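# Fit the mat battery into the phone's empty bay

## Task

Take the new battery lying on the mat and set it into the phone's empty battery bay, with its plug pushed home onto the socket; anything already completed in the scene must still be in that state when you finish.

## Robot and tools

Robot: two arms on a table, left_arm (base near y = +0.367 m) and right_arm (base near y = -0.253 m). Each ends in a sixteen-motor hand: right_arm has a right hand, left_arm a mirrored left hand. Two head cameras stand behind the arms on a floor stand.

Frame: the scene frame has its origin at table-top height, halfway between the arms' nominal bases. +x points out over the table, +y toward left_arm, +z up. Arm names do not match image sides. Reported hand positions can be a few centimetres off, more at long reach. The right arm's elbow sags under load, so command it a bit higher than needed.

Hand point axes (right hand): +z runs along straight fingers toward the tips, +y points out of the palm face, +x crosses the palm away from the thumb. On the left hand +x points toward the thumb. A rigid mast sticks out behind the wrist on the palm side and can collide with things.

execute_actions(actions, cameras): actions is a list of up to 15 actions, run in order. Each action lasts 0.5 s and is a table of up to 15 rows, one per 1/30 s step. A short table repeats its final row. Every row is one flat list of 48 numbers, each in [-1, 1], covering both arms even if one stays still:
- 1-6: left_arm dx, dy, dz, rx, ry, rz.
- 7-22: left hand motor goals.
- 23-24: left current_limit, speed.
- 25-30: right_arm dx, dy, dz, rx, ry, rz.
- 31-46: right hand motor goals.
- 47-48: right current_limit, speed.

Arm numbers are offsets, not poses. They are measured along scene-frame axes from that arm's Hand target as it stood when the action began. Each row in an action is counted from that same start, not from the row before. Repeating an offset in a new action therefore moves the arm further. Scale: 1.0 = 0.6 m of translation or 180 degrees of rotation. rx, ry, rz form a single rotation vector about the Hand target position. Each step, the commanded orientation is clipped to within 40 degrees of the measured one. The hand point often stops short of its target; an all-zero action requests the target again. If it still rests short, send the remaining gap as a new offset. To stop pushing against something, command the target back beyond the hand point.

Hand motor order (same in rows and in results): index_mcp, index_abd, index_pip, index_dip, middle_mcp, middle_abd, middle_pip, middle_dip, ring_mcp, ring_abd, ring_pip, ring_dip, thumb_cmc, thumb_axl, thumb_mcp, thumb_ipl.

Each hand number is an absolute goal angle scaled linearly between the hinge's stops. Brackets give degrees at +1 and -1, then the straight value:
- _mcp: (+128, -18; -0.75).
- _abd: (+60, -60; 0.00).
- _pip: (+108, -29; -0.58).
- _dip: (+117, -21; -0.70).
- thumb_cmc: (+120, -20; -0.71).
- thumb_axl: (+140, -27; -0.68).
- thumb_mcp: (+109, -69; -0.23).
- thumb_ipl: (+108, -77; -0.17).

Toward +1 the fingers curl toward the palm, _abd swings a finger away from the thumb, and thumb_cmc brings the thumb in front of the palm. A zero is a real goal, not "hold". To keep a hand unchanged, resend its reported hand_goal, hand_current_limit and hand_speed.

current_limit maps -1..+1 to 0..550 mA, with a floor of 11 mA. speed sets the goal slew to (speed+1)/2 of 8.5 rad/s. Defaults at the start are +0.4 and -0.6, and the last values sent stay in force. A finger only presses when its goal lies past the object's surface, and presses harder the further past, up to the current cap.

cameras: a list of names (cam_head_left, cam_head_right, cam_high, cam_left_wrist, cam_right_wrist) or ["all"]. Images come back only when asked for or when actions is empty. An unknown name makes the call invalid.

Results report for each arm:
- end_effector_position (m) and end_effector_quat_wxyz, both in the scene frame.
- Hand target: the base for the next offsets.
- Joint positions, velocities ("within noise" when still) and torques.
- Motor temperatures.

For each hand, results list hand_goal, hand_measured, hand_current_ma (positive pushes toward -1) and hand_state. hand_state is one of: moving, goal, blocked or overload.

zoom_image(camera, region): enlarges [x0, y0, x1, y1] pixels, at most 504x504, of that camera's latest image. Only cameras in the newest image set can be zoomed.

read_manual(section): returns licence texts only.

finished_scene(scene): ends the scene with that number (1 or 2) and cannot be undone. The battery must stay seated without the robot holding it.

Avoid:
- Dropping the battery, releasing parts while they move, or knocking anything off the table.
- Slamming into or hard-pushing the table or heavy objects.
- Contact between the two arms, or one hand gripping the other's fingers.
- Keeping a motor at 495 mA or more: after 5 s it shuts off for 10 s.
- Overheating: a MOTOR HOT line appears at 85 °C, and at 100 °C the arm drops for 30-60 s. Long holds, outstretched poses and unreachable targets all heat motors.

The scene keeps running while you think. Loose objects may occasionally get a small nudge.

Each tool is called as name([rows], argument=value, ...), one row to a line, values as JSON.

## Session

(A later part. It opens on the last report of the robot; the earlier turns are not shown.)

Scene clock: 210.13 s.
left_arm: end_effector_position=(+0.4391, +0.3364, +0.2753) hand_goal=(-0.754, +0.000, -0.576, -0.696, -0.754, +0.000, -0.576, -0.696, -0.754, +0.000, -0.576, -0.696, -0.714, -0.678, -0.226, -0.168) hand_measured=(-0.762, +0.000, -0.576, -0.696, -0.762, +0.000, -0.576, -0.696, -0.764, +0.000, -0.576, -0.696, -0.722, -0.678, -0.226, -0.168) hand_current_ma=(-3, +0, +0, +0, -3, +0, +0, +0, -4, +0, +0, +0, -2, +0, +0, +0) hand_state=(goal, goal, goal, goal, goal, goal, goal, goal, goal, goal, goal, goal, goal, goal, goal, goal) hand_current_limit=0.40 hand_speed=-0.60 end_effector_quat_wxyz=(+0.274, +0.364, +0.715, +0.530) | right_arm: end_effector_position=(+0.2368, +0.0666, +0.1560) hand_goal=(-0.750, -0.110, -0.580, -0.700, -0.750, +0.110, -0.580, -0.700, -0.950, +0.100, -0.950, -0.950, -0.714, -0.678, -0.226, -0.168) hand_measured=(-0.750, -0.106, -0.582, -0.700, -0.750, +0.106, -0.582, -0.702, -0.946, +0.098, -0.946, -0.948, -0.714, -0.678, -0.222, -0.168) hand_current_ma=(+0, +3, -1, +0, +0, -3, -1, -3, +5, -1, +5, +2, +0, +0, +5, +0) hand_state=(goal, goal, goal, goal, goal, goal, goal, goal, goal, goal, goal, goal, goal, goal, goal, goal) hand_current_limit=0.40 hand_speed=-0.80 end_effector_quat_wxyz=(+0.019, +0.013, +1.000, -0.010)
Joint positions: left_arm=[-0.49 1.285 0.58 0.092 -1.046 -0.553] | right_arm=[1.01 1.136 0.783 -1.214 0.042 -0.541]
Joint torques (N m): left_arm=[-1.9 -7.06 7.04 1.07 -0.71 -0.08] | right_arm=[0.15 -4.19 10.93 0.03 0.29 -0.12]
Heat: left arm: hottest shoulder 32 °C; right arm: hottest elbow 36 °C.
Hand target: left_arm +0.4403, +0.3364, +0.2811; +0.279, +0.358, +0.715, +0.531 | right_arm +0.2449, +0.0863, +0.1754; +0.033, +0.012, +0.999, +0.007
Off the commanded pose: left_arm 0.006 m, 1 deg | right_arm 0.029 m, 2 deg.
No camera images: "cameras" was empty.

execute_actions([
  [[0,0,0,0,0,0,-0.754,0,-0.576,-0.696,-0.754,0,-0.576,-0.696,-0.754,0,-0.576,-0.696,-0.714,-0.678,-0.226,-0.168,0.4,-0.6,0,0.01,0.0,0.0,0.0,0,-0.75,-0.11,-0.58,-0.70,-0.75,0.11,-0.58,-0.70,-0.95,0.1,-0.95,-0.95,-0.714,-0.678,-0.226,-0.168,0.4,-0.8]],
  [[0,0,0,0,0,0,-0.754,0,-0.576,-0.696,-0.754,0,-0.576,-0.696,-0.754,0,-0.576,-0.696,-0.714,-0.678,-0.226,-0.168,0.4,-0.6,0,0.0,-0.03,0.0,0.0,0,-0.75,-0.11,-0.58,-0.70,-0.75,0.11,-0.58,-0.70,-0.95,0.1,-0.95,-0.95,-0.714,-0.678,-0.226,-0.168,0.4,-0.8]],
], cameras=["cam_right_wrist"])

zoom_image(camera="cam_right_wrist", region=[240, 20, 500, 220])

Scene clock: 212.10 s.
left_arm: end_effector_position=(+0.4391, +0.3364, +0.2753) hand_goal=(-0.754, +0.000, -0.576, -0.696, -0.754, +0.000, -0.576, -0.696, -0.754, +0.000, -0.576, -0.696, -0.714, -0.678, -0.226, -0.168) hand_measured=(-0.762, +0.000, -0.576, -0.696, -0.762, +0.000, -0.576, -0.696, -0.764, +0.000, -0.576, -0.696, -0.722, -0.678, -0.226, -0.168) hand_current_ma=(-3, +0, +0, +0, -3, +0, +0, +0, -4, +0, +0, +0, -2, +0, +0, +0) hand_state=(goal, goal, goal, goal, goal, goal, goal, goal, goal, goal, goal, goal, goal, goal, goal, goal) hand_current_limit=0.40 hand_speed=-0.60 end_effector_quat_wxyz=(+0.274, +0.364, +0.715, +0.530) | right_arm: end_effector_position=(+0.2392, +0.0817, +0.1510) hand_goal=(-0.750, -0.110, -0.580, -0.700, -0.750, +0.110, -0.580, -0.700, -0.950, +0.100, -0.950, -0.950, -0.714, -0.678, -0.226, -0.168) hand_measured=(-0.750, -0.106, -0.582, -0.700, -0.750, +0.106, -0.582, -0.702, -0.946, +0.098, -0.946, -0.948, -0.714, -0.678, -0.222, -0.168) hand_current_ma=(+0, +3, -1, +0, +0, -3, -1, -3, +5, -1, +5, +2, +0, +0, +5, +0) hand_state=(goal, goal, goal, goal, goal, goal, goal, goal, goal, goal, goal, goal, goal, goal, goal, goal) hand_current_limit=0.40 hand_speed=-0.80 end_effector_quat_wxyz=(+0.023, +0.009, +1.000, -0.002)
Joint positions: left_arm=[-0.49 1.285 0.58 0.092 -1.046 -0.553] | right_arm=[1.028 1.173 0.792 -1.17 0.042 -0.531]
Joint torques (N m): left_arm=[-0.79 -6.12 6.93 1.16 -0.62 -0.05] | right_arm=[0.03 -4.6 8.43 0.66 0.3 -0.13]
Heat: left arm: hottest shoulder 32 °C; right arm: hottest elbow 36 °C.
Hand target: left_arm +0.4403, +0.3364, +0.2811; +0.279, +0.358, +0.715, +0.531 | right_arm +0.2449, +0.0923, +0.1574; +0.033, +0.012, +0.999, +0.007
Off the commanded pose: left_arm 0.006 m, 1 deg | right_arm 0.014 m, 2 deg.
Images, in order (width x height): cam_right_wrist 672x504.

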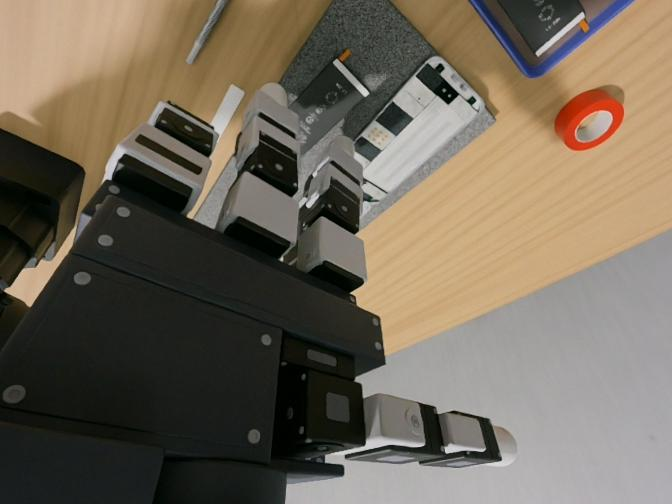

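Scaled by 1.938 from the camera's 672x504 image, which has a finer 960x720 frame.

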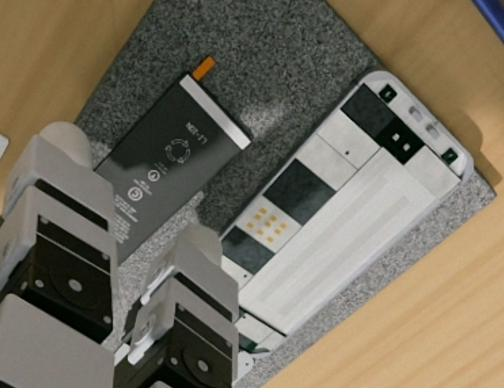

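execute_actions([
  [[0,0,0,0,0,0,-0.754,0,-0.576,-0.696,-0.754,0,-0.576,-0.696,-0.754,0,-0.576,-0.696,-0.714,-0.678,-0.226,-0.168,0.4,-0.6,0.004,-0.006,-0.016,0.0,0.0,0,-0.75,-0.11,-0.58,-0.70,-0.75,0.11,-0.58,-0.70,-0.95,0.1,-0.95,-0.95,-0.714,-0.678,-0.226,-0.168,0.4,-0.8]],
], cameras=["cam_right_wrist"])

zoom_image(camera="cam_right_wrist", region=[240, 20, 500, 220])

Scene clock: 213.60 s.
left_arm: end_effector_position=(+0.4391, +0.3364, +0.2753) hand_goal=(-0.754, +0.000, -0.576, -0.696, -0.754, +0.000, -0.576, -0.696, -0.754, +0.000, -0.576, -0.696, -0.714, -0.678, -0.226, -0.168) hand_measured=(-0.762, +0.000, -0.576, -0.696, -0.762, +0.000, -0.576, -0.696, -0.764, +0.000, -0.576, -0.696, -0.722, -0.678, -0.226, -0.168) hand_current_ma=(-3, +0, +0, +0, -3, +0, +0, +0, -4, +0, +0, +0, -2, +0, +0, +0) hand_state=(goal, goal, goal, goal, goal, goal, goal, goal, goal, goal, goal, goal, goal, goal, goal, goal) hand_current_limit=0.40 hand_speed=-0.60 end_effector_quat_wxyz=(+0.274, +0.364, +0.715, +0.530) | right_arm: end_effector_position=(+0.2429, +0.0878, +0.1520) hand_goal=(-0.750, -0.110, -0.580, -0.700, -0.750, +0.110, -0.580, -0.700, -0.950, +0.100, -0.950, -0.950, -0.714, -0.678, -0.226, -0.168) hand_measured=(-0.750, -0.106, -0.582, -0.700, -0.750, +0.106, -0.582, -0.702, -0.946, +0.098, -0.946, -0.948, -0.714, -0.678, -0.222, -0.168) hand_current_ma=(+0, +3, -1, +0, +0, -3, -1, -3, +5, -1, +5, +2, +0, +0, +5, +0) hand_state=(goal, goal, goal, goal, goal, goal, goal, goal, goal, goal, goal, goal, goal, goal, goal, goal) hand_current_limit=0.40 hand_speed=-0.80 end_effector_quat_wxyz=(+0.030, +0.010, +0.999, +0.008)
Joint positions: left_arm=[-0.49 1.285 0.58 0.092 -1.046 -0.553] | right_arm=[1.028 1.178 0.792 -1.14 0.042 -0.531]
Joint torques (N m): left_arm=[-1.2 -6.89 7.05 1.13 -0.62 -0.08] | right_arm=[-1.08 -5.3 6.87 0.36 0.32 -0.22]
Heat: left arm: hottest shoulder 32 °C; right arm: hottest elbow 36 °C.
Hand target: left_arm +0.4403, +0.3364, +0.2811; +0.279, +0.358, +0.715, +0.531 | right_arm +0.2473, +0.0887, +0.1478; +0.033, +0.012, +0.999, +0.007
Off the commanded pose: left_arm 0.006 m, 1 deg | right_arm 0.006 m, 0 deg.
Images, in order (width x height): cam_right_wrist 672x504.

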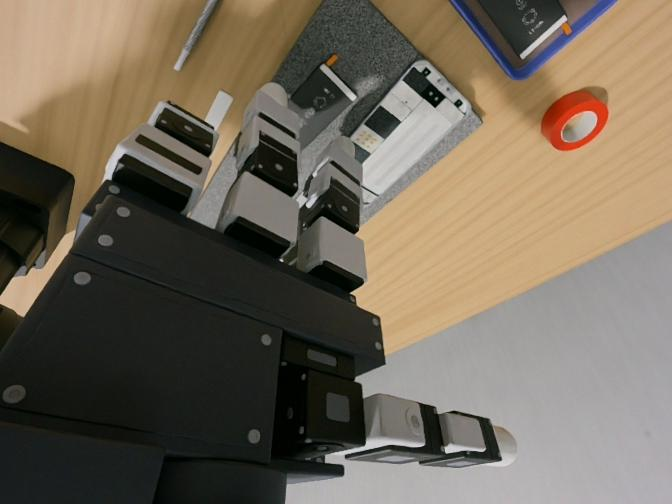

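Scaled by 1.938 from the camera's 672x504 image, which has a finer 960x720 frame.

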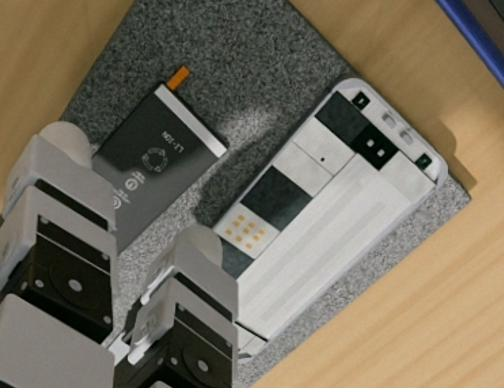

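execute_actions([
  [[0,0,0,0,0,0,-0.754,0,-0.576,-0.696,-0.754,0,-0.576,-0.696,-0.754,0,-0.576,-0.696,-0.714,-0.678,-0.226,-0.168,0.4,-0.6,-0.002,-0.023,-0.01,0.0,0.0,0,-0.75,-0.11,-0.58,-0.70,-0.75,0.11,-0.58,-0.70,-0.95,0.1,-0.95,-0.95,-0.714,-0.678,-0.226,-0.168,0.4,-0.8]],
], cameras=["cam_right_wrist"])

zoom_image(camera="cam_right_wrist", region=[240, 20, 500, 220])

Scene clock: 215.17 s.
left_arm: end_effector_position=(+0.4391, +0.3364, +0.2753) hand_goal=(-0.754, +0.000, -0.576, -0.696, -0.754, +0.000, -0.576, -0.696, -0.754, +0.000, -0.576, -0.696, -0.714, -0.678, -0.226, -0.168) hand_measured=(-0.762, +0.000, -0.576, -0.696, -0.762, +0.000, -0.576, -0.696, -0.764, +0.000, -0.576, -0.696, -0.722, -0.678, -0.226, -0.168) hand_current_ma=(-3, +0, +0, +0, -3, +0, +0, +0, -4, +0, +0, +0, -2, +0, +0, +0) hand_state=(goal, goal, goal, goal, goal, goal, goal, goal, goal, goal, goal, goal, goal, goal, goal, goal) hand_current_limit=0.40 hand_speed=-0.60 end_effector_quat_wxyz=(+0.274, +0.364, +0.715, +0.530) | right_arm: end_effector_position=(+0.2391, +0.0757, +0.1361) hand_goal=(-0.750, -0.110, -0.580, -0.700, -0.750, +0.110, -0.580, -0.700, -0.950, +0.100, -0.950, -0.950, -0.714, -0.678, -0.226, -0.168) hand_measured=(-0.746, -0.108, -0.578, -0.700, -0.746, +0.110, -0.578, -0.700, -0.946, +0.098, -0.946, -0.948, -0.714, -0.678, -0.222, -0.168) hand_current_ma=(+4, +1, +1, +0, +6, +0, +1, +0, +5, -1, +5, +2, +0, +0, +5, +0) hand_state=(goal, goal, goal, goal, goal, goal, goal, goal, goal, goal, goal, goal, goal, goal, goal, goal) hand_current_limit=0.40 hand_speed=-0.80 end_effector_quat_wxyz=(+0.023, +0.008, +1.000, -0.003)
Joint positions: left_arm=[-0.49 1.285 0.58 0.092 -1.046 -0.553] | right_arm=[1.017 1.178 0.754 -1.128 0.042 -0.543]
Joint torques (N m): left_arm=[-1.38 -6.83 7.19 0.98 -0.65 -0.03] | right_arm=[-1.67 -7.18 6.75 0.46 0.21 -0.26]
Heat: left arm: hottest shoulder 32 °C; right arm: hottest elbow 36 °C.
Hand target: left_arm +0.4403, +0.3364, +0.2811; +0.279, +0.358, +0.715, +0.531 | right_arm +0.2461, +0.0749, +0.1418; +0.033, +0.012, +0.999, +0.007
Off the commanded pose: left_arm 0.006 m, 1 deg | right_arm 0.009 m, 2 deg.
Images, in order (width x height): cam_right_wrist 672x504.

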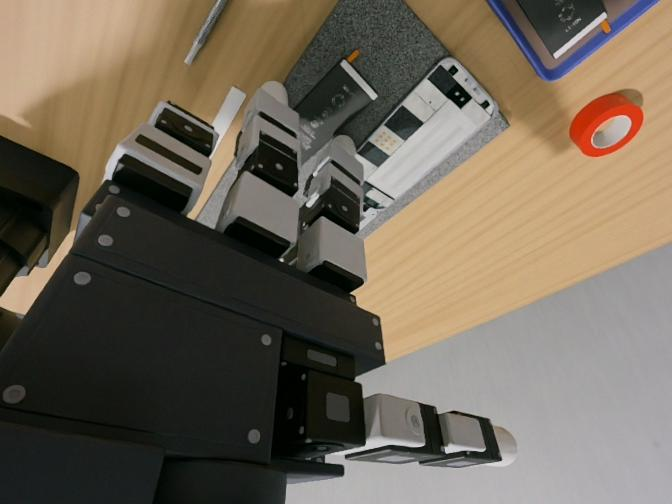

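Scaled by 1.938 from the camera's 672x504 image, which has a finer 960x720 frame.

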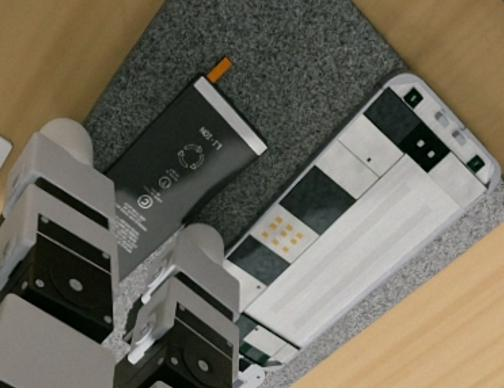

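execute_actions([
  [[0,0,0,0,0,0,-0.754,0,-0.576,-0.696,-0.754,0,-0.576,-0.696,-0.754,0,-0.576,-0.696,-0.714,-0.678,-0.226,-0.168,0.4,-0.6,0,0.0,-0.003,0.0,0.0,0,-0.75,0.02,-0.58,-0.70,-0.75,-0.02,-0.58,-0.70,-0.95,0.1,-0.95,-0.95,-0.714,-0.678,-0.226,-0.168,0.1,-0.8]],
  [[0,0,0,0,0,0,-0.754,0,-0.576,-0.696,-0.754,0,-0.576,-0.696,-0.754,0,-0.576,-0.696,-0.714,-0.678,-0.226,-0.168,0.4,-0.6,0,0.0,0,0.0,0.0,0,-0.75,0.02,-0.58,-0.70,-0.75,-0.02,-0.58,-0.70,-0.95,0.1,-0.95,-0.95,-0.714,-0.678,-0.226,-0.168,0.1,-0.8]],
], cameras=["cam_right_wrist"])

zoom_image(camera="cam_right_wrist", region=[240, 20, 500, 220])

Scene clock: 220.07 s.
left_arm: end_effector_position=(+0.4391, +0.3364, +0.2753) hand_goal=(-0.754, +0.000, -0.576, -0.696, -0.754, +0.000, -0.576, -0.696, -0.754, +0.000, -0.576, -0.696, -0.714, -0.678, -0.226, -0.168) hand_measured=(-0.762, +0.000, -0.576, -0.696, -0.762, +0.000, -0.576, -0.696, -0.764, +0.000, -0.576, -0.696, -0.722, -0.678, -0.226, -0.168) hand_current_ma=(-3, +0, +0, +0, -3, +0, +0, +0, -4, +0, +0, +0, -2, +0, +0, +0) hand_state=(goal, goal, goal, goal, goal, goal, goal, goal, goal, goal, goal, goal, goal, goal, goal, goal) hand_current_limit=0.40 hand_speed=-0.60 end_effector_quat_wxyz=(+0.274, +0.364, +0.715, +0.530) | right_arm: end_effector_position=(+0.2388, +0.0762, +0.1367) hand_goal=(-0.750, +0.020, -0.580, -0.700, -0.750, -0.020, -0.580, -0.700, -0.950, +0.100, -0.950, -0.950, -0.714, -0.678, -0.226, -0.168) hand_measured=(-0.748, -0.040, -0.578, -0.700, -0.746, +0.068, -0.578, -0.700, -0.946, +0.098, -0.946, -0.948, -0.714, -0.678, -0.222, -0.168) hand_current_ma=(+1, -130, +1, +0, +5, +226, +1, +0, +5, -1, +5, +2, +0, +0, +5, +0) hand_state=(goal, blocked, goal, goal, goal, blocked, goal, goal, goal, goal, goal, goal, goal, goal, goal, goal) hand_current_limit=0.10 hand_speed=-0.80 end_effector_quat_wxyz=(+0.024, +0.005, +1.000, -0.002)
Joint positions: left_arm=[-0.49 1.285 0.58 0.092 -1.046 -0.553] | right_arm=[1.017 1.176 0.754 -1.127 0.042 -0.549]
Joint torques (N m): left_arm=[-1.2 -6.48 7.12 1.21 -0.68 -0.06] | right_arm=[-0.73 -6.24 6.31 0.57 0.16 -0.23]
Heat: left arm: hottest shoulder 32 °C; right arm: hottest elbow 36 °C.
Hand target: left_arm +0.4403, +0.3364, +0.2811; +0.279, +0.358, +0.715, +0.531 | right_arm +0.2461, +0.0749, +0.1400; +0.033, +0.012, +0.999, +0.007
Off the commanded pose: left_arm 0.006 m, 1 deg | right_arm 0.008 m, 2 deg.
Images, in order (width x height): cam_right_wrist 672x504.

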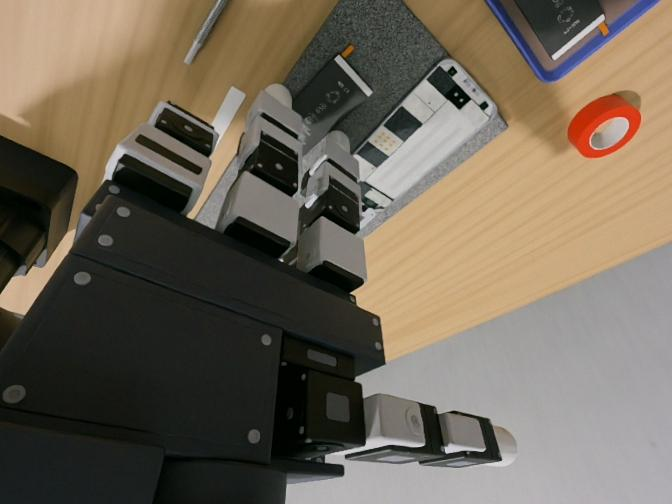

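Scaled by 1.938 from the camera's 672x504 image, which has a finer 960x720 frame.

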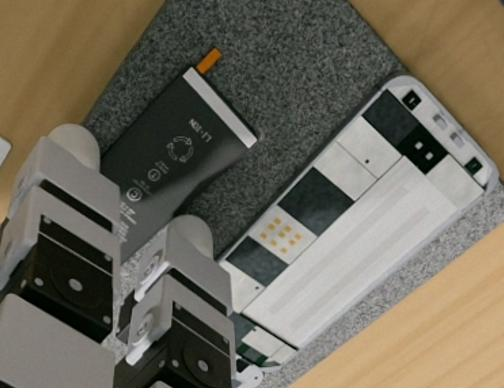

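execute_actions([
  [[0,0,0,0,0,0,-0.754,0,-0.576,-0.696,-0.754,0,-0.576,-0.696,-0.754,0,-0.576,-0.696,-0.714,-0.678,-0.226,-0.168,0.4,-0.6,-0.002,0.012,0.0,0.0,0.0,0,-0.75,0.02,-0.58,-0.70,-0.75,-0.02,-0.58,-0.70,-0.95,0.1,-0.95,-0.95,-0.714,-0.678,-0.226,-0.168,0.1,-0.8],[0,0,0,0,0,0,-0.754,0,-0.576,-0.696,-0.754,0,-0.576,-0.696,-0.754,0,-0.576,-0.696,-0.714,-0.678,-0.226,-0.168,0.4,-0.6,-0.004,0.025,0.0,0.0,0.0,0,-0.75,0.02,-0.58,-0.70,-0.75,-0.02,-0.58,-0.70,-0.95,0.1,-0.95,-0.95,-0.714,-0.678,-0.226,-0.168,0.1,-0.8]],
], cameras=["cam_right_wrist"])

zoom_image(camera="cam_right_wrist", region=[240, 20, 500, 220])

Scene clock: 221.73 s.
left_arm: end_effector_position=(+0.4391, +0.3364, +0.2753) hand_goal=(-0.754, +0.000, -0.576, -0.696, -0.754, +0.000, -0.576, -0.696, -0.754, +0.000, -0.576, -0.696, -0.714, -0.678, -0.226, -0.168) hand_measured=(-0.762, +0.000, -0.576, -0.696, -0.762, +0.000, -0.576, -0.696, -0.764, +0.000, -0.576, -0.696, -0.722, -0.678, -0.226, -0.168) hand_current_ma=(-3, +0, +0, +0, -3, +0, +0, +0, -4, +0, +0, +0, -2, +0, +0, +0) hand_state=(goal, goal, goal, goal, goal, goal, goal, goal, goal, goal, goal, goal, goal, goal, goal, goal) hand_current_limit=0.40 hand_speed=-0.60 end_effector_quat_wxyz=(+0.274, +0.364, +0.715, +0.530) | right_arm: end_effector_position=(+0.2384, +0.0778, +0.1365) hand_goal=(-0.750, +0.020, -0.580, -0.700, -0.750, -0.020, -0.580, -0.700, -0.950, +0.100, -0.950, -0.950, -0.714, -0.678, -0.226, -0.168) hand_measured=(-0.752, -0.040, -0.582, -0.700, -0.754, +0.068, -0.582, -0.700, -0.946, +0.098, -0.946, -0.948, -0.714, -0.678, -0.222, -0.168) hand_current_ma=(-2, -130, -1, +0, -4, +226, -1, +0, +5, -1, +5, +2, +0, +0, +5, +0) hand_state=(goal, blocked, goal, goal, goal, blocked, goal, goal, goal, goal, goal, goal, goal, goal, goal, goal) hand_current_limit=0.10 hand_speed=-0.80 end_effector_quat_wxyz=(+0.025, +0.013, +1.000, -0.001)
Joint positions: left_arm=[-0.49 1.285 0.58 0.092 -1.046 -0.553] | right_arm=[1.026 1.178 0.754 -1.124 0.044 -0.525]
Joint torques (N m): left_arm=[-1.73 -6.24 7.08 1.16 -0.67 -0.06] | right_arm=[0.15 -3.84 8.28 0.72 0.28 -0.1]
Heat: left arm: hottest shoulder 32 °C; right arm: hottest elbow 36 °C.
Hand target: left_arm +0.4403, +0.3364, +0.2811; +0.279, +0.358, +0.715, +0.531 | right_arm +0.2437, +0.0899, +0.1400; +0.033, +0.012, +0.999, +0.007
Off the commanded pose: left_arm 0.006 m, 1 deg | right_arm 0.014 m, 1 deg.
Images, in order (width x height): cam_right_wrist 672x504.

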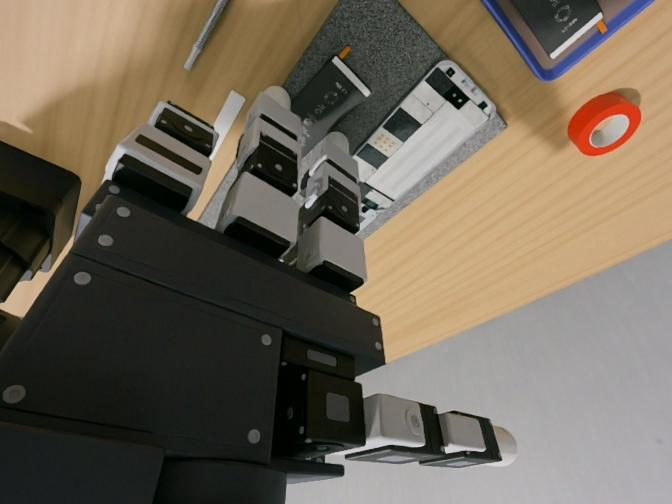

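Scaled by 1.938 from the camera's 672x504 image, which has a finer 960x720 frame.

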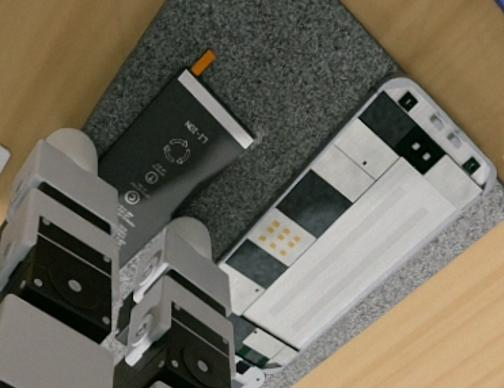

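execute_actions([
  [[0,0,0,0,0,0,-0.754,0,-0.576,-0.696,-0.754,0,-0.576,-0.696,-0.754,0,-0.576,-0.696,-0.714,-0.678,-0.226,-0.168,0.4,-0.6,-0.002,0.01,0.0,0.0,0.0,0,-0.75,0.02,-0.58,-0.70,-0.75,-0.02,-0.58,-0.70,-0.95,0.1,-0.95,-0.95,-0.714,-0.678,-0.226,-0.168,0.1,-0.8]],
  [[0,0,0,0,0,0,-0.754,0,-0.576,-0.696,-0.754,0,-0.576,-0.696,-0.754,0,-0.576,-0.696,-0.714,-0.678,-0.226,-0.168,0.4,-0.6,-0.002,0.01,0.0,0.0,0.0,0,-0.75,0.02,-0.58,-0.70,-0.75,-0.02,-0.58,-0.70,-0.95,0.1,-0.95,-0.95,-0.714,-0.678,-0.226,-0.168,0.1,-0.8]],
], cameras=["cam_right_wrist"])

zoom_image(camera="cam_right_wrist", region=[240, 20, 500, 220])

Scene clock: 223.70 s.
left_arm: end_effector_position=(+0.4391, +0.3364, +0.2753) hand_goal=(-0.754, +0.000, -0.576, -0.696, -0.754, +0.000, -0.576, -0.696, -0.754, +0.000, -0.576, -0.696, -0.714, -0.678, -0.226, -0.168) hand_measured=(-0.762, +0.000, -0.576, -0.696, -0.762, +0.000, -0.576, -0.696, -0.764, +0.000, -0.576, -0.696, -0.722, -0.678, -0.226, -0.168) hand_current_ma=(-3, +0, +0, +0, -3, +0, +0, +0, -4, +0, +0, +0, -2, +0, +0, +0) hand_state=(goal, goal, goal, goal, goal, goal, goal, goal, goal, goal, goal, goal, goal, goal, goal, goal) hand_current_limit=0.40 hand_speed=-0.60 end_effector_quat_wxyz=(+0.274, +0.364, +0.715, +0.530) | right_arm: end_effector_position=(+0.2381, +0.0824, +0.1347) hand_goal=(-0.750, +0.020, -0.580, -0.700, -0.750, -0.020, -0.580, -0.700, -0.950, +0.100, -0.950, -0.950, -0.714, -0.678, -0.226, -0.168) hand_measured=(-0.762, -0.040, -0.588, -0.704, -0.766, +0.068, -0.590, -0.704, -0.946, +0.098, -0.946, -0.948, -0.714, -0.678, -0.222, -0.168) hand_current_ma=(-21, -130, -11, -3, -27, +226, -13, -5, +5, -1, +5, +2, +0, +0, +5, +0) hand_state=(goal, blocked, goal, goal, goal, blocked, goal, goal, goal, goal, goal, goal, goal, goal, goal, goal) hand_current_limit=0.10 hand_speed=-0.80 end_effector_quat_wxyz=(+0.028, +0.018, +0.999, -0.005)
Joint positions: left_arm=[-0.49 1.285 0.58 0.092 -1.046 -0.553] | right_arm=[1.045 1.193 0.762 -1.12 0.055 -0.495]
Joint torques (N m): left_arm=[-2.02 -6.12 7.23 1.26 -0.65 -0.11] | right_arm=[0.62 -3.37 9.25 0.72 0.11 -0.12]
Heat: left arm: hottest wrist pitch 32 °C; right arm: hottest elbow 36 °C.
Hand target: left_arm +0.4403, +0.3364, +0.2811; +0.279, +0.358, +0.715, +0.531 | right_arm +0.2413, +0.1019, +0.1400; +0.033, +0.012, +0.999, +0.007
Off the commanded pose: left_arm 0.006 m, 1 deg | right_arm 0.020 m, 2 deg.
Images, in order (width x height): cam_right_wrist 672x504.

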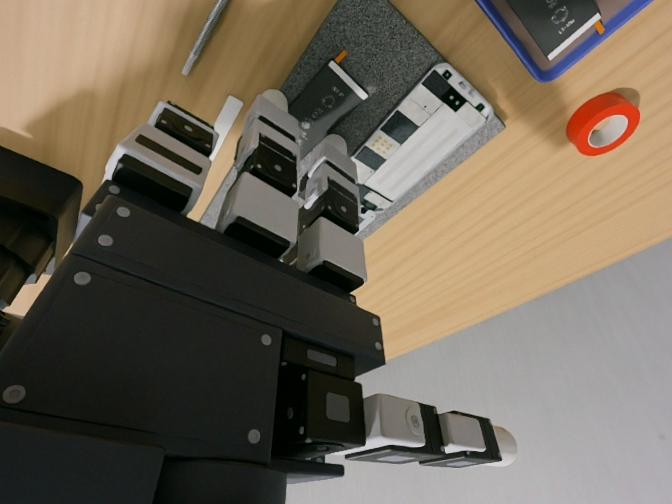

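Scaled by 1.938 from the camera's 672x504 image, which has a finer 960x720 frame.

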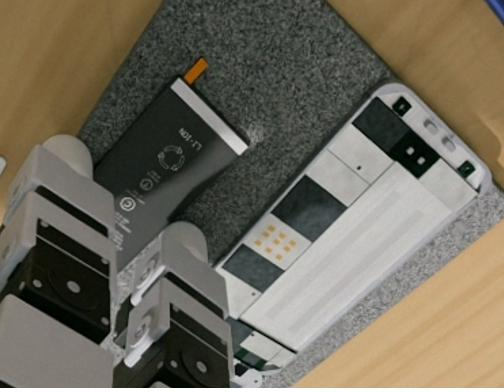

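execute_actions([
  [[0,0,0,0,0,0,-0.754,0,-0.576,-0.696,-0.754,0,-0.576,-0.696,-0.754,0,-0.576,-0.696,-0.714,-0.678,-0.226,-0.168,0.4,-0.6,-0.002,0.01,0.006,0.0,0.0,0,-0.75,0.02,-0.58,-0.70,-0.75,-0.02,-0.58,-0.70,-0.95,0.1,-0.95,-0.95,-0.714,-0.678,-0.226,-0.168,0.1,-0.8]],
  [[0,0,0,0,0,0,-0.754,0,-0.576,-0.696,-0.754,0,-0.576,-0.696,-0.754,0,-0.576,-0.696,-0.714,-0.678,-0.226,-0.168,0.4,-0.6,-0.002,0.01,0.004,0.0,0.0,0,-0.75,0.02,-0.58,-0.70,-0.75,-0.02,-0.58,-0.70,-0.95,0.1,-0.95,-0.95,-0.714,-0.678,-0.226,-0.168,0.1,-0.8]],
], cameras=["cam_right_wrist"])

zoom_image(camera="cam_right_wrist", region=[240, 20, 500, 220])

Scene clock: 225.63 s.
left_arm: end_effector_position=(+0.4391, +0.3364, +0.2753) hand_goal=(-0.754, +0.000, -0.576, -0.696, -0.754, +0.000, -0.576, -0.696, -0.754, +0.000, -0.576, -0.696, -0.714, -0.678, -0.226, -0.168) hand_measured=(-0.762, +0.000, -0.576, -0.696, -0.762, +0.000, -0.576, -0.696, -0.764, +0.000, -0.576, -0.696, -0.722, -0.678, -0.226, -0.168) hand_current_ma=(-3, +0, +0, +0, -3, +0, +0, +0, -4, +0, +0, +0, -2, +0, +0, +0) hand_state=(goal, goal, goal, goal, goal, goal, goal, goal, goal, goal, goal, goal, goal, goal, goal, goal) hand_current_limit=0.40 hand_speed=-0.60 end_effector_quat_wxyz=(+0.274, +0.364, +0.715, +0.530) | right_arm: end_effector_position=(+0.2377, +0.0891, +0.1333) hand_goal=(-0.750, +0.020, -0.580, -0.700, -0.750, -0.020, -0.580, -0.700, -0.950, +0.100, -0.950, -0.950, -0.714, -0.678, -0.226, -0.168) hand_measured=(-0.776, -0.040, -0.598, -0.710, -0.780, +0.068, -0.598, -0.712, -0.946, +0.098, -0.946, -0.948, -0.714, -0.678, -0.222, -0.168) hand_current_ma=(-57, -130, -32, -12, -70, +226, -33, -16, +5, -1, +5, +2, +0, +0, +5, +0) hand_state=(blocked, blocked, goal, goal, blocked, blocked, goal, goal, goal, goal, goal, goal, goal, goal, goal, goal) hand_current_limit=0.10 hand_speed=-0.80 end_effector_quat_wxyz=(+0.030, +0.022, +0.999, -0.012)
Joint positions: left_arm=[-0.49 1.285 0.58 0.092 -1.046 -0.553] | right_arm=[1.065 1.218 0.78 -1.127 0.064 -0.468]
Joint torques (N m): left_arm=[-1.96 -5.95 7.15 1.24 -0.64 -0.06] | right_arm=[0.5 -4.31 10.11 0.24 -0.25 -0.16]
Heat: left arm: hottest wrist pitch 32 °C; right arm: hottest elbow 36 °C.
Hand target: left_arm +0.4403, +0.3364, +0.2811; +0.279, +0.358, +0.715, +0.531 | right_arm +0.2389, +0.1139, +0.1460; +0.033, +0.012, +0.999, +0.007
Off the commanded pose: left_arm 0.006 m, 1 deg | right_arm 0.028 m, 3 deg.
Images, in order (width x height): cam_right_wrist 672x504.

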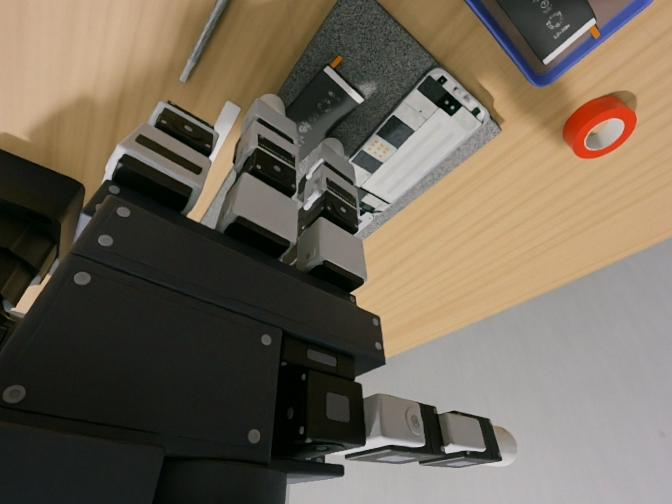

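Scaled by 1.938 from the camera's 672x504 image, which has a finer 960x720 frame.

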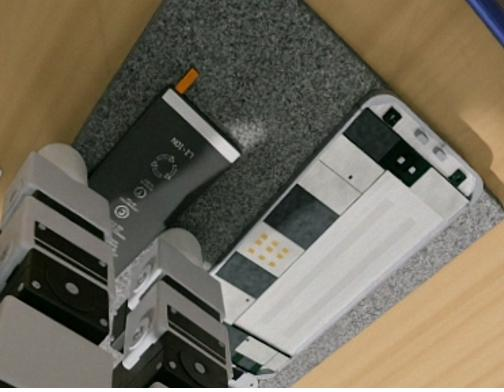

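execute_actions([
  [[0,0,0,0,0,0,-0.754,0,-0.576,-0.696,-0.754,0,-0.576,-0.696,-0.754,0,-0.576,-0.696,-0.714,-0.678,-0.226,-0.168,0.4,-0.6,0,0.0,0.012,0.0,0.0,0,-0.75,0.02,-0.58,-0.70,-0.75,-0.02,-0.58,-0.70,-0.95,0.1,-0.95,-0.95,-0.714,-0.678,-0.226,-0.168,0.1,-0.8]],
], cameras=[])

Scene clock: 227.33 s.
left_arm: end_effector_position=(+0.4391, +0.3364, +0.2753) hand_goal=(-0.754, +0.000, -0.576, -0.696, -0.754, +0.000, -0.576, -0.696, -0.754, +0.000, -0.576, -0.696, -0.714, -0.678, -0.226, -0.168) hand_measured=(-0.762, +0.000, -0.576, -0.696, -0.762, +0.000, -0.576, -0.696, -0.764, +0.000, -0.576, -0.696, -0.722, -0.678, -0.226, -0.168) hand_current_ma=(-3, +0, +0, +0, -3, +0, +0, +0, -4, +0, +0, +0, -2, +0, +0, +0) hand_state=(goal, goal, goal, goal, goal, goal, goal, goal, goal, goal, goal, goal, goal, goal, goal, goal) hand_current_limit=0.40 hand_speed=-0.60 end_effector_quat_wxyz=(+0.274, +0.364, +0.715, +0.530) | right_arm: end_effector_position=(+0.2357, +0.0892, +0.1347) hand_goal=(-0.750, +0.020, -0.580, -0.700, -0.750, -0.020, -0.580, -0.700, -0.950, +0.100, -0.950, -0.950, -0.714, -0.678, -0.226, -0.168) hand_measured=(-0.770, -0.040, -0.598, -0.710, -0.780, +0.056, -0.598, -0.712, -0.946, +0.098, -0.946, -0.948, -0.714, -0.678, -0.222, -0.168) hand_current_ma=(-41, -130, -30, -12, -68, +182, -33, -16, +5, -1, +5, +2, +0, +0, +5, +0) hand_state=(blocked, blocked, goal, goal, blocked, blocked, goal, goal, goal, goal, goal, goal, goal, goal, goal, goal) hand_current_limit=0.10 hand_speed=-0.80 end_effector_quat_wxyz=(+0.028, +0.020, +0.999, -0.016)
Joint positions: left_arm=[-0.49 1.285 0.58 0.092 -1.046 -0.553] | right_arm=[1.069 1.218 0.786 -1.14 0.064 -0.468]
Joint torques (N m): left_arm=[-1.55 -6.83 6.98 1.22 -0.67 -0.05] | right_arm=[0.79 -4.95 10.7 -0.06 -0.24 -0.15]
Heat: left arm: hottest wrist pitch 32 °C; right arm: hottest elbow 36 °C.
Hand target: left_arm +0.4403, +0.3364, +0.2811; +0.279, +0.358, +0.715, +0.531 | right_arm +0.2389, +0.1139, +0.1532; +0.033, +0.012, +0.999, +0.007
Off the commanded pose: left_arm 0.006 m, 1 deg | right_arm 0.031 m, 3 deg.
No camera images: "cameras" was empty.

execute_actions([
  [[0,0,0,0,0,0,-0.754,0,-0.576,-0.696,-0.754,0,-0.576,-0.696,-0.754,0,-0.576,-0.696,-0.714,-0.678,-0.226,-0.168,0.4,-0.6,0,0.0,0.005,0.0,0.0,0,-0.75,-0.13,-0.58,-0.70,-0.75,0.13,-0.58,-0.70,-0.95,0.1,-0.95,-0.95,-0.714,-0.678,-0.226,-0.168,0.1,-0.7]],
  [[0,0,0,0,0,0,-0.754,0,-0.576,-0.696,-0.754,0,-0.576,-0.696,-0.754,0,-0.576,-0.696,-0.714,-0.678,-0.226,-0.168,0.4,-0.6,0.002,-0.02,0.01,0.0,0.0,0,-0.70,-0.13,-0.40,-0.60,-0.70,0.13,-0.40,-0.60,-0.95,0.1,-0.95,-0.95,-0.714,-0.678,-0.226,-0.168,0.1,-0.7],[0,0,0,0,0,0,-0.754,0,-0.576,-0.696,-0.754,0,-0.576,-0.696,-0.754,0,-0.576,-0.696,-0.714,-0.678,-0.226,-0.168,0.4,-0.6,0.003,-0.04,0.01,0.0,0.0,0,-0.62,-0.13,-0.22,-0.55,-0.62,0.13,-0.22,-0.55,-0.95,0.1,-0.95,-0.95,-0.714,-0.678,-0.226,-0.168,0.1,-0.7]],
  [[0,0,0,0,0,0,-0.754,0,-0.576,-0.696,-0.754,0,-0.576,-0.696,-0.754,0,-0.576,-0.696,-0.714,-0.678,-0.226,-0.168,0.4,-0.6,0.002,-0.03,0.0,0.0,0.0,0,-0.62,-0.13,-0.22,-0.55,-0.62,0.13,-0.22,-0.55,-0.95,0.1,-0.95,-0.95,-0.714,-0.678,-0.226,-0.168,0.1,-0.7],[0,0,0,0,0,0,-0.754,0,-0.576,-0.696,-0.754,0,-0.576,-0.696,-0.754,0,-0.576,-0.696,-0.714,-0.678,-0.226,-0.168,0.4,-0.6,0.004,-0.06,-0.01,0.0,0.0,0,-0.62,-0.13,-0.22,-0.55,-0.62,0.13,-0.22,-0.55,-0.95,0.1,-0.95,-0.95,-0.714,-0.678,-0.226,-0.168,0.1,-0.7]],
], cameras=["cam_right_wrist","cam_high"])

zoom_image(camera="cam_high", region=[190, 160, 300, 270])

Scene clock: 234.43 s.
left_arm: end_effector_position=(+0.4391, +0.3364, +0.2753) hand_goal=(-0.754, +0.000, -0.576, -0.696, -0.754, +0.000, -0.576, -0.696, -0.754, +0.000, -0.576, -0.696, -0.714, -0.678, -0.226, -0.168) hand_measured=(-0.762, +0.000, -0.576, -0.696, -0.762, +0.000, -0.576, -0.696, -0.764, +0.000, -0.576, -0.696, -0.722, -0.678, -0.226, -0.168) hand_current_ma=(-3, +0, +0, +0, -3, +0, +0, +0, -4, +0, +0, +0, -2, +0, +0, +0) hand_state=(goal, goal, goal, goal, goal, goal, goal, goal, goal, goal, goal, goal, goal, goal, goal, goal) hand_current_limit=0.40 hand_speed=-0.60 end_effector_quat_wxyz=(+0.274, +0.364, +0.715, +0.530) | right_arm: end_effector_position=(+0.2418, +0.0558, +0.1507) hand_goal=(-0.620, -0.130, -0.220, -0.550, -0.620, +0.130, -0.220, -0.550, -0.950, +0.100, -0.950, -0.950, -0.714, -0.678, -0.226, -0.168) hand_measured=(-0.622, -0.126, -0.224, -0.554, -0.622, +0.128, -0.224, -0.554, -0.946, +0.098, -0.946, -0.948, -0.714, -0.678, -0.222, -0.168) hand_current_ma=(-1, +3, -4, -3, -1, -2, -4, -3, +5, -1, +5, +2, +0, +0, +5, +0) hand_state=(goal, goal, goal, goal, goal, goal, goal, goal, goal, goal, goal, goal, goal, goal, goal, goal) hand_current_limit=0.10 hand_speed=-0.70 end_effector_quat_wxyz=(+0.030, +0.013, +0.999, +0.001)
Joint positions: left_arm=[-0.49 1.285 0.58 0.092 -1.046 -0.553] | right_arm=[0.977 1.104 0.739 -1.171 0.049 -0.574]
Joint torques (N m): left_arm=[-2.02 -6.48 7.08 1.05 -0.64 -0.02] | right_arm=[-1.38 -5.42 6.76 0.03 -0.06 -0.25]
Heat: left arm: hottest wrist pitch 32 °C; right arm: hottest elbow 36 °C.
Hand target: left_arm +0.4403, +0.3364, +0.2811; +0.279, +0.358, +0.715, +0.531 | right_arm +0.2431, +0.0539, +0.1562; +0.033, +0.012, +0.999, +0.007
Off the commanded pose: left_arm 0.006 m, 1 deg | right_arm 0.006 m, 1 deg.
Images, in order (width x height): cam_high 672x504, cam_right_wrist 672x504.

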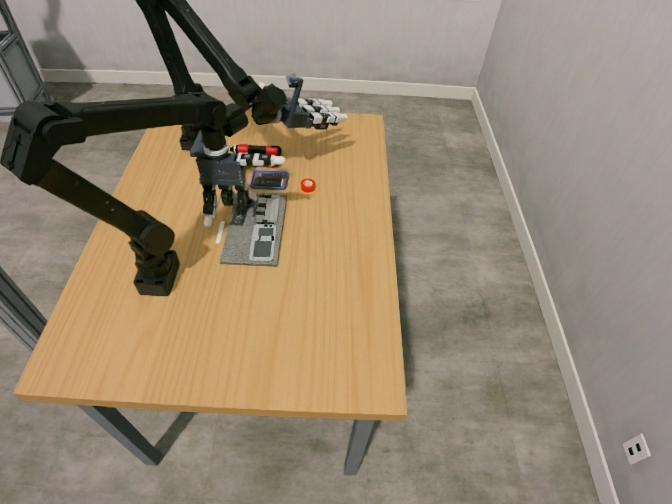

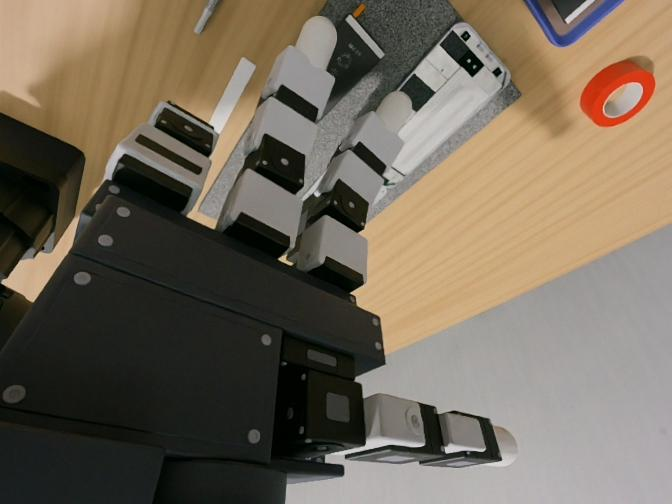

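Scaled by 4.582 from the camera's 672x504 image, which has a finer 960x720 frame.

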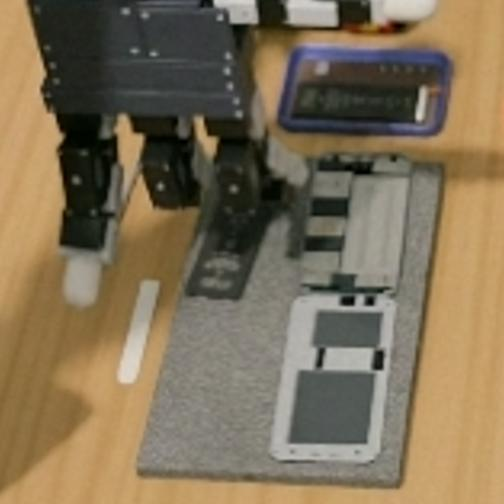

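execute_actions([
  [[0,0,0,0,0,0,-0.754,0,-0.576,-0.696,-0.754,0,-0.576,-0.696,-0.754,0,-0.576,-0.696,-0.714,-0.678,-0.226,-0.168,0.4,-0.6,-0.004,-0.025,0,0.0,0.0,0,-0.62,-0.13,-0.22,-0.55,-0.62,0.13,-0.22,-0.55,-0.95,0.1,-0.95,-0.95,-0.714,-0.678,-0.226,-0.168,0.1,-0.7],[0,0,0,0,0,0,-0.754,0,-0.576,-0.696,-0.754,0,-0.576,-0.696,-0.754,0,-0.576,-0.696,-0.714,-0.678,-0.226,-0.168,0.4,-0.6,-0.008,-0.056,-0.01,0.0,0.0,0,-0.62,-0.13,-0.22,-0.55,-0.62,0.13,-0.22,-0.55,-0.95,0.1,-0.95,-0.95,-0.714,-0.678,-0.226,-0.168,0.1,-0.7]],
  [[0,0,0,0,0,0,-0.754,0,-0.576,-0.696,-0.754,0,-0.576,-0.696,-0.754,0,-0.576,-0.696,-0.714,-0.678,-0.226,-0.168,0.4,-0.6,0,0,-0.015,0.0,0.0,0,-0.62,-0.13,-0.22,-0.55,-0.62,0.13,-0.22,-0.55,-0.95,0.1,-0.95,-0.95,-0.714,-0.678,-0.226,-0.168,0.1,-0.7]],
], cameras=["cam_right_wrist","cam_high"])

zoom_image(camera="cam_high", region=[190, 160, 300, 270])

zoom_image(camera="cam_right_wrist", region=[250, 0, 510, 200])

Scene clock: 236.83 s.
left_arm: end_effector_position=(+0.4391, +0.3364, +0.2753) hand_goal=(-0.754, +0.000, -0.576, -0.696, -0.754, +0.000, -0.576, -0.696, -0.754, +0.000, -0.576, -0.696, -0.714, -0.678, -0.226, -0.168) hand_measured=(-0.762, +0.000, -0.576, -0.696, -0.762, +0.000, -0.576, -0.696, -0.764, +0.000, -0.576, -0.696, -0.722, -0.678, -0.226, -0.168) hand_current_ma=(-3, +0, +0, +0, -3, +0, +0, +0, -4, +0, +0, +0, -2, +0, +0, +0) hand_state=(goal, goal, goal, goal, goal, goal, goal, goal, goal, goal, goal, goal, goal, goal, goal, goal) hand_current_limit=0.40 hand_speed=-0.60 end_effector_quat_wxyz=(+0.274, +0.364, +0.715, +0.530) | right_arm: end_effector_position=(+0.2339, +0.0188, +0.1378) hand_goal=(-0.620, -0.130, -0.220, -0.550, -0.620, +0.130, -0.220, -0.550, -0.950, +0.100, -0.950, -0.950, -0.714, -0.678, -0.226, -0.168) hand_measured=(-0.622, -0.126, -0.224, -0.554, -0.622, +0.128, -0.224, -0.554, -0.946, +0.098, -0.946, -0.948, -0.714, -0.678, -0.222, -0.168) hand_current_ma=(-1, +3, -4, -3, -1, -2, -3, -3, +5, -1, +5, +2, +0, +0, +5, +0) hand_state=(goal, goal, goal, goal, goal, goal, goal, goal, goal, goal, goal, goal, goal, goal, goal, goal) hand_current_limit=0.10 hand_speed=-0.70 end_effector_quat_wxyz=(+0.026, +0.012, +1.000, -0.002)
Joint positions: left_arm=[-0.49 1.285 0.58 0.092 -1.046 -0.553] | right_arm=[0.914 1.015 0.647 -1.173 0.044 -0.638]
Joint torques (N m): left_arm=[-1.67 -6.95 7.12 1.28 -0.66 -0.08] | right_arm=[-1.96 -3.96 6.97 0.51 -0.04 -0.24]
Heat: left arm: hottest wrist yaw 32 °C; right arm: hottest elbow 36 °C.
Hand target: left_arm +0.4403, +0.3364, +0.2811; +0.279, +0.358, +0.715, +0.531 | right_arm +0.2383, +0.0203, +0.1412; +0.033, +0.012, +0.999, +0.007
Off the commanded pose: left_arm 0.006 m, 1 deg | right_arm 0.006 m, 1 deg.
Images, in order (width x height): cam_high 672x504, cam_right_wrist 672x504.

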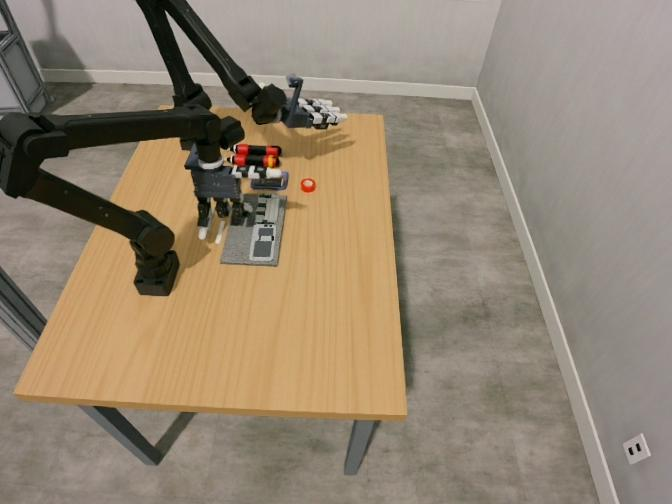

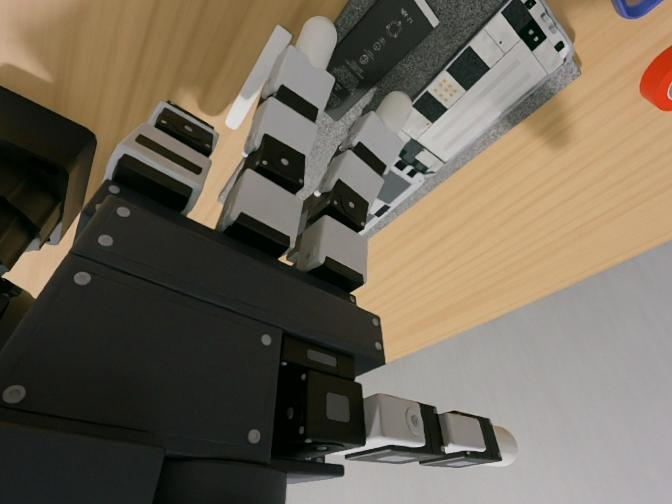

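Scaled by 4.582 from the camera's 672x504 image, which has a finer 960x720 frame.

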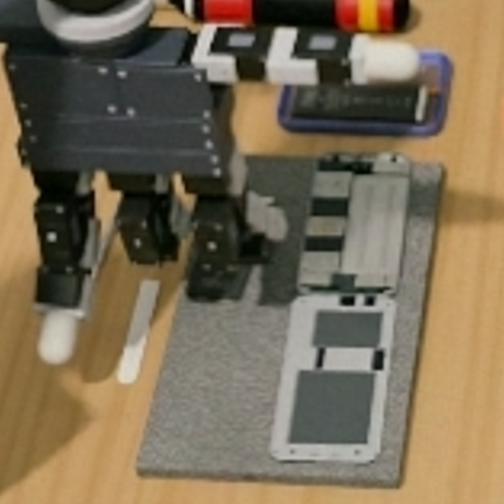

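Scaled by 1.938 from the camera's 672x504 image, which has a finer 960x720 frame.

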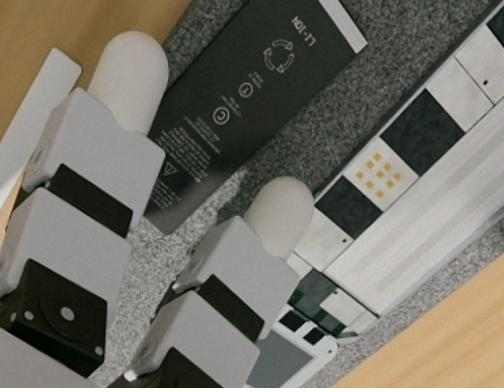

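execute_actions([
  [[0,0,0,0,0,0,-0.754,0,-0.576,-0.696,-0.754,0,-0.576,-0.696,-0.754,0,-0.576,-0.696,-0.714,-0.678,-0.226,-0.168,0.4,-0.6,0.0,0.004,-0.024,0.0,0.0,0,-0.62,-0.13,-0.22,-0.55,-0.62,0.13,-0.22,-0.55,-0.95,0.1,-0.95,-0.95,-0.714,-0.678,-0.226,-0.168,-0.3,-0.7]],
], cameras=["cam_right_wrist","cam_high"])

zoom_image(camera="cam_high", region=[190, 160, 300, 270])

zoom_image(camera="cam_right_wrist", region=[250, 0, 510, 200])

Scene clock: 238.57 s.
left_arm: end_effector_position=(+0.4391, +0.3364, +0.2753) hand_goal=(-0.754, +0.000, -0.576, -0.696, -0.754, +0.000, -0.576, -0.696, -0.754, +0.000, -0.576, -0.696, -0.714, -0.678, -0.226, -0.168) hand_measured=(-0.762, +0.000, -0.576, -0.696, -0.762, +0.000, -0.576, -0.696, -0.764, +0.000, -0.576, -0.696, -0.722, -0.678, -0.226, -0.168) hand_current_ma=(-3, +0, +0, +0, -3, +0, +0, +0, -4, +0, +0, +0, -2, +0, +0, +0) hand_state=(goal, goal, goal, goal, goal, goal, goal, goal, goal, goal, goal, goal, goal, goal, goal, goal) hand_current_limit=0.40 hand_speed=-0.60 end_effector_quat_wxyz=(+0.274, +0.364, +0.715, +0.530) | right_arm: end_effector_position=(+0.2349, +0.0201, +0.1279) hand_goal=(-0.620, -0.130, -0.220, -0.550, -0.620, +0.130, -0.220, -0.550, -0.950, +0.100, -0.950, -0.950, -0.714, -0.678, -0.226, -0.168) hand_measured=(-0.622, -0.126, -0.224, -0.554, -0.622, +0.128, -0.224, -0.554, -0.946, +0.098, -0.946, -0.948, -0.714, -0.678, -0.222, -0.168) hand_current_ma=(-1, +3, -4, -3, -1, -2, -3, -3, +5, -1, +5, +2, +0, +0, +5, +0) hand_state=(goal, goal, goal, goal, goal, goal, goal, goal, goal, goal, goal, goal, goal, goal, goal, goal) hand_current_limit=-0.30 hand_speed=-0.70 end_effector_quat_wxyz=(+0.031, +0.013, +0.999, +0.004)
Joint positions: left_arm=[-0.49 1.285 0.58 0.092 -1.046 -0.553] | right_arm=[0.914 1.024 0.621 -1.124 0.044 -0.638]
Joint torques (N m): left_arm=[-1.55 -6.36 7.19 0.9 -0.69 -0.05] | right_arm=[-1.2 -3.37 6.89 0.55 -0.08 -0.16]
Heat: left arm: hottest wrist yaw 32 °C; right arm: hottest elbow 36 °C.
Hand target: left_arm +0.4403, +0.3364, +0.2811; +0.279, +0.358, +0.715, +0.531 | right_arm +0.2383, +0.0227, +0.1268; +0.033, +0.012, +0.999, +0.007
Off the commanded pose: left_arm 0.006 m, 1 deg | right_arm 0.004 m, 0 deg.
Images, in order (width x height): cam_high 672x504, cam_right_wrist 672x504.

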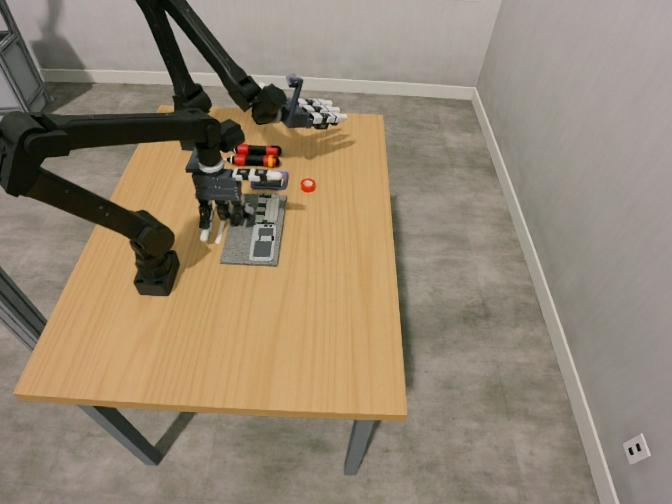

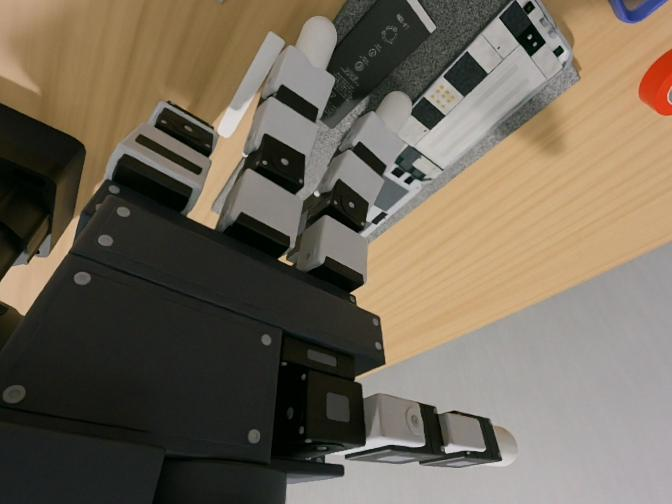

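Scaled by 4.582 from the camera's 672x504 image, which has a finer 960x720 frame.

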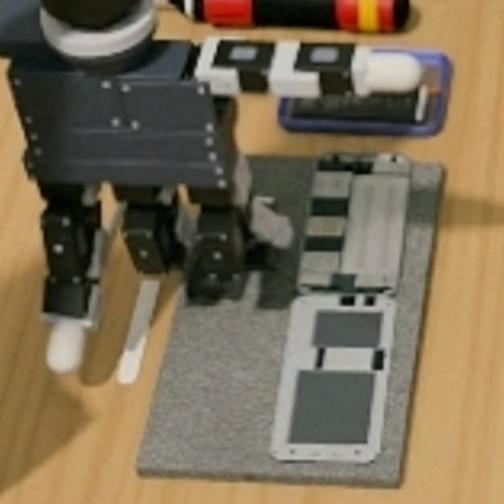

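Scaled by 1.938 from the camera's 672x504 image, which has a finer 960x720 frame.

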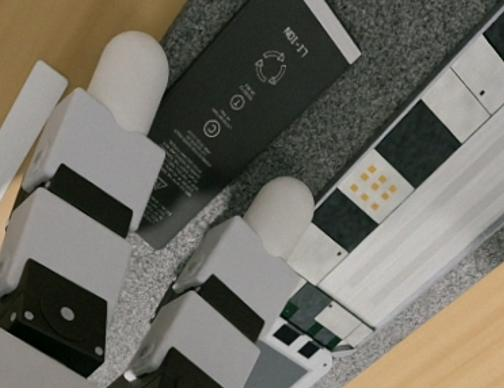

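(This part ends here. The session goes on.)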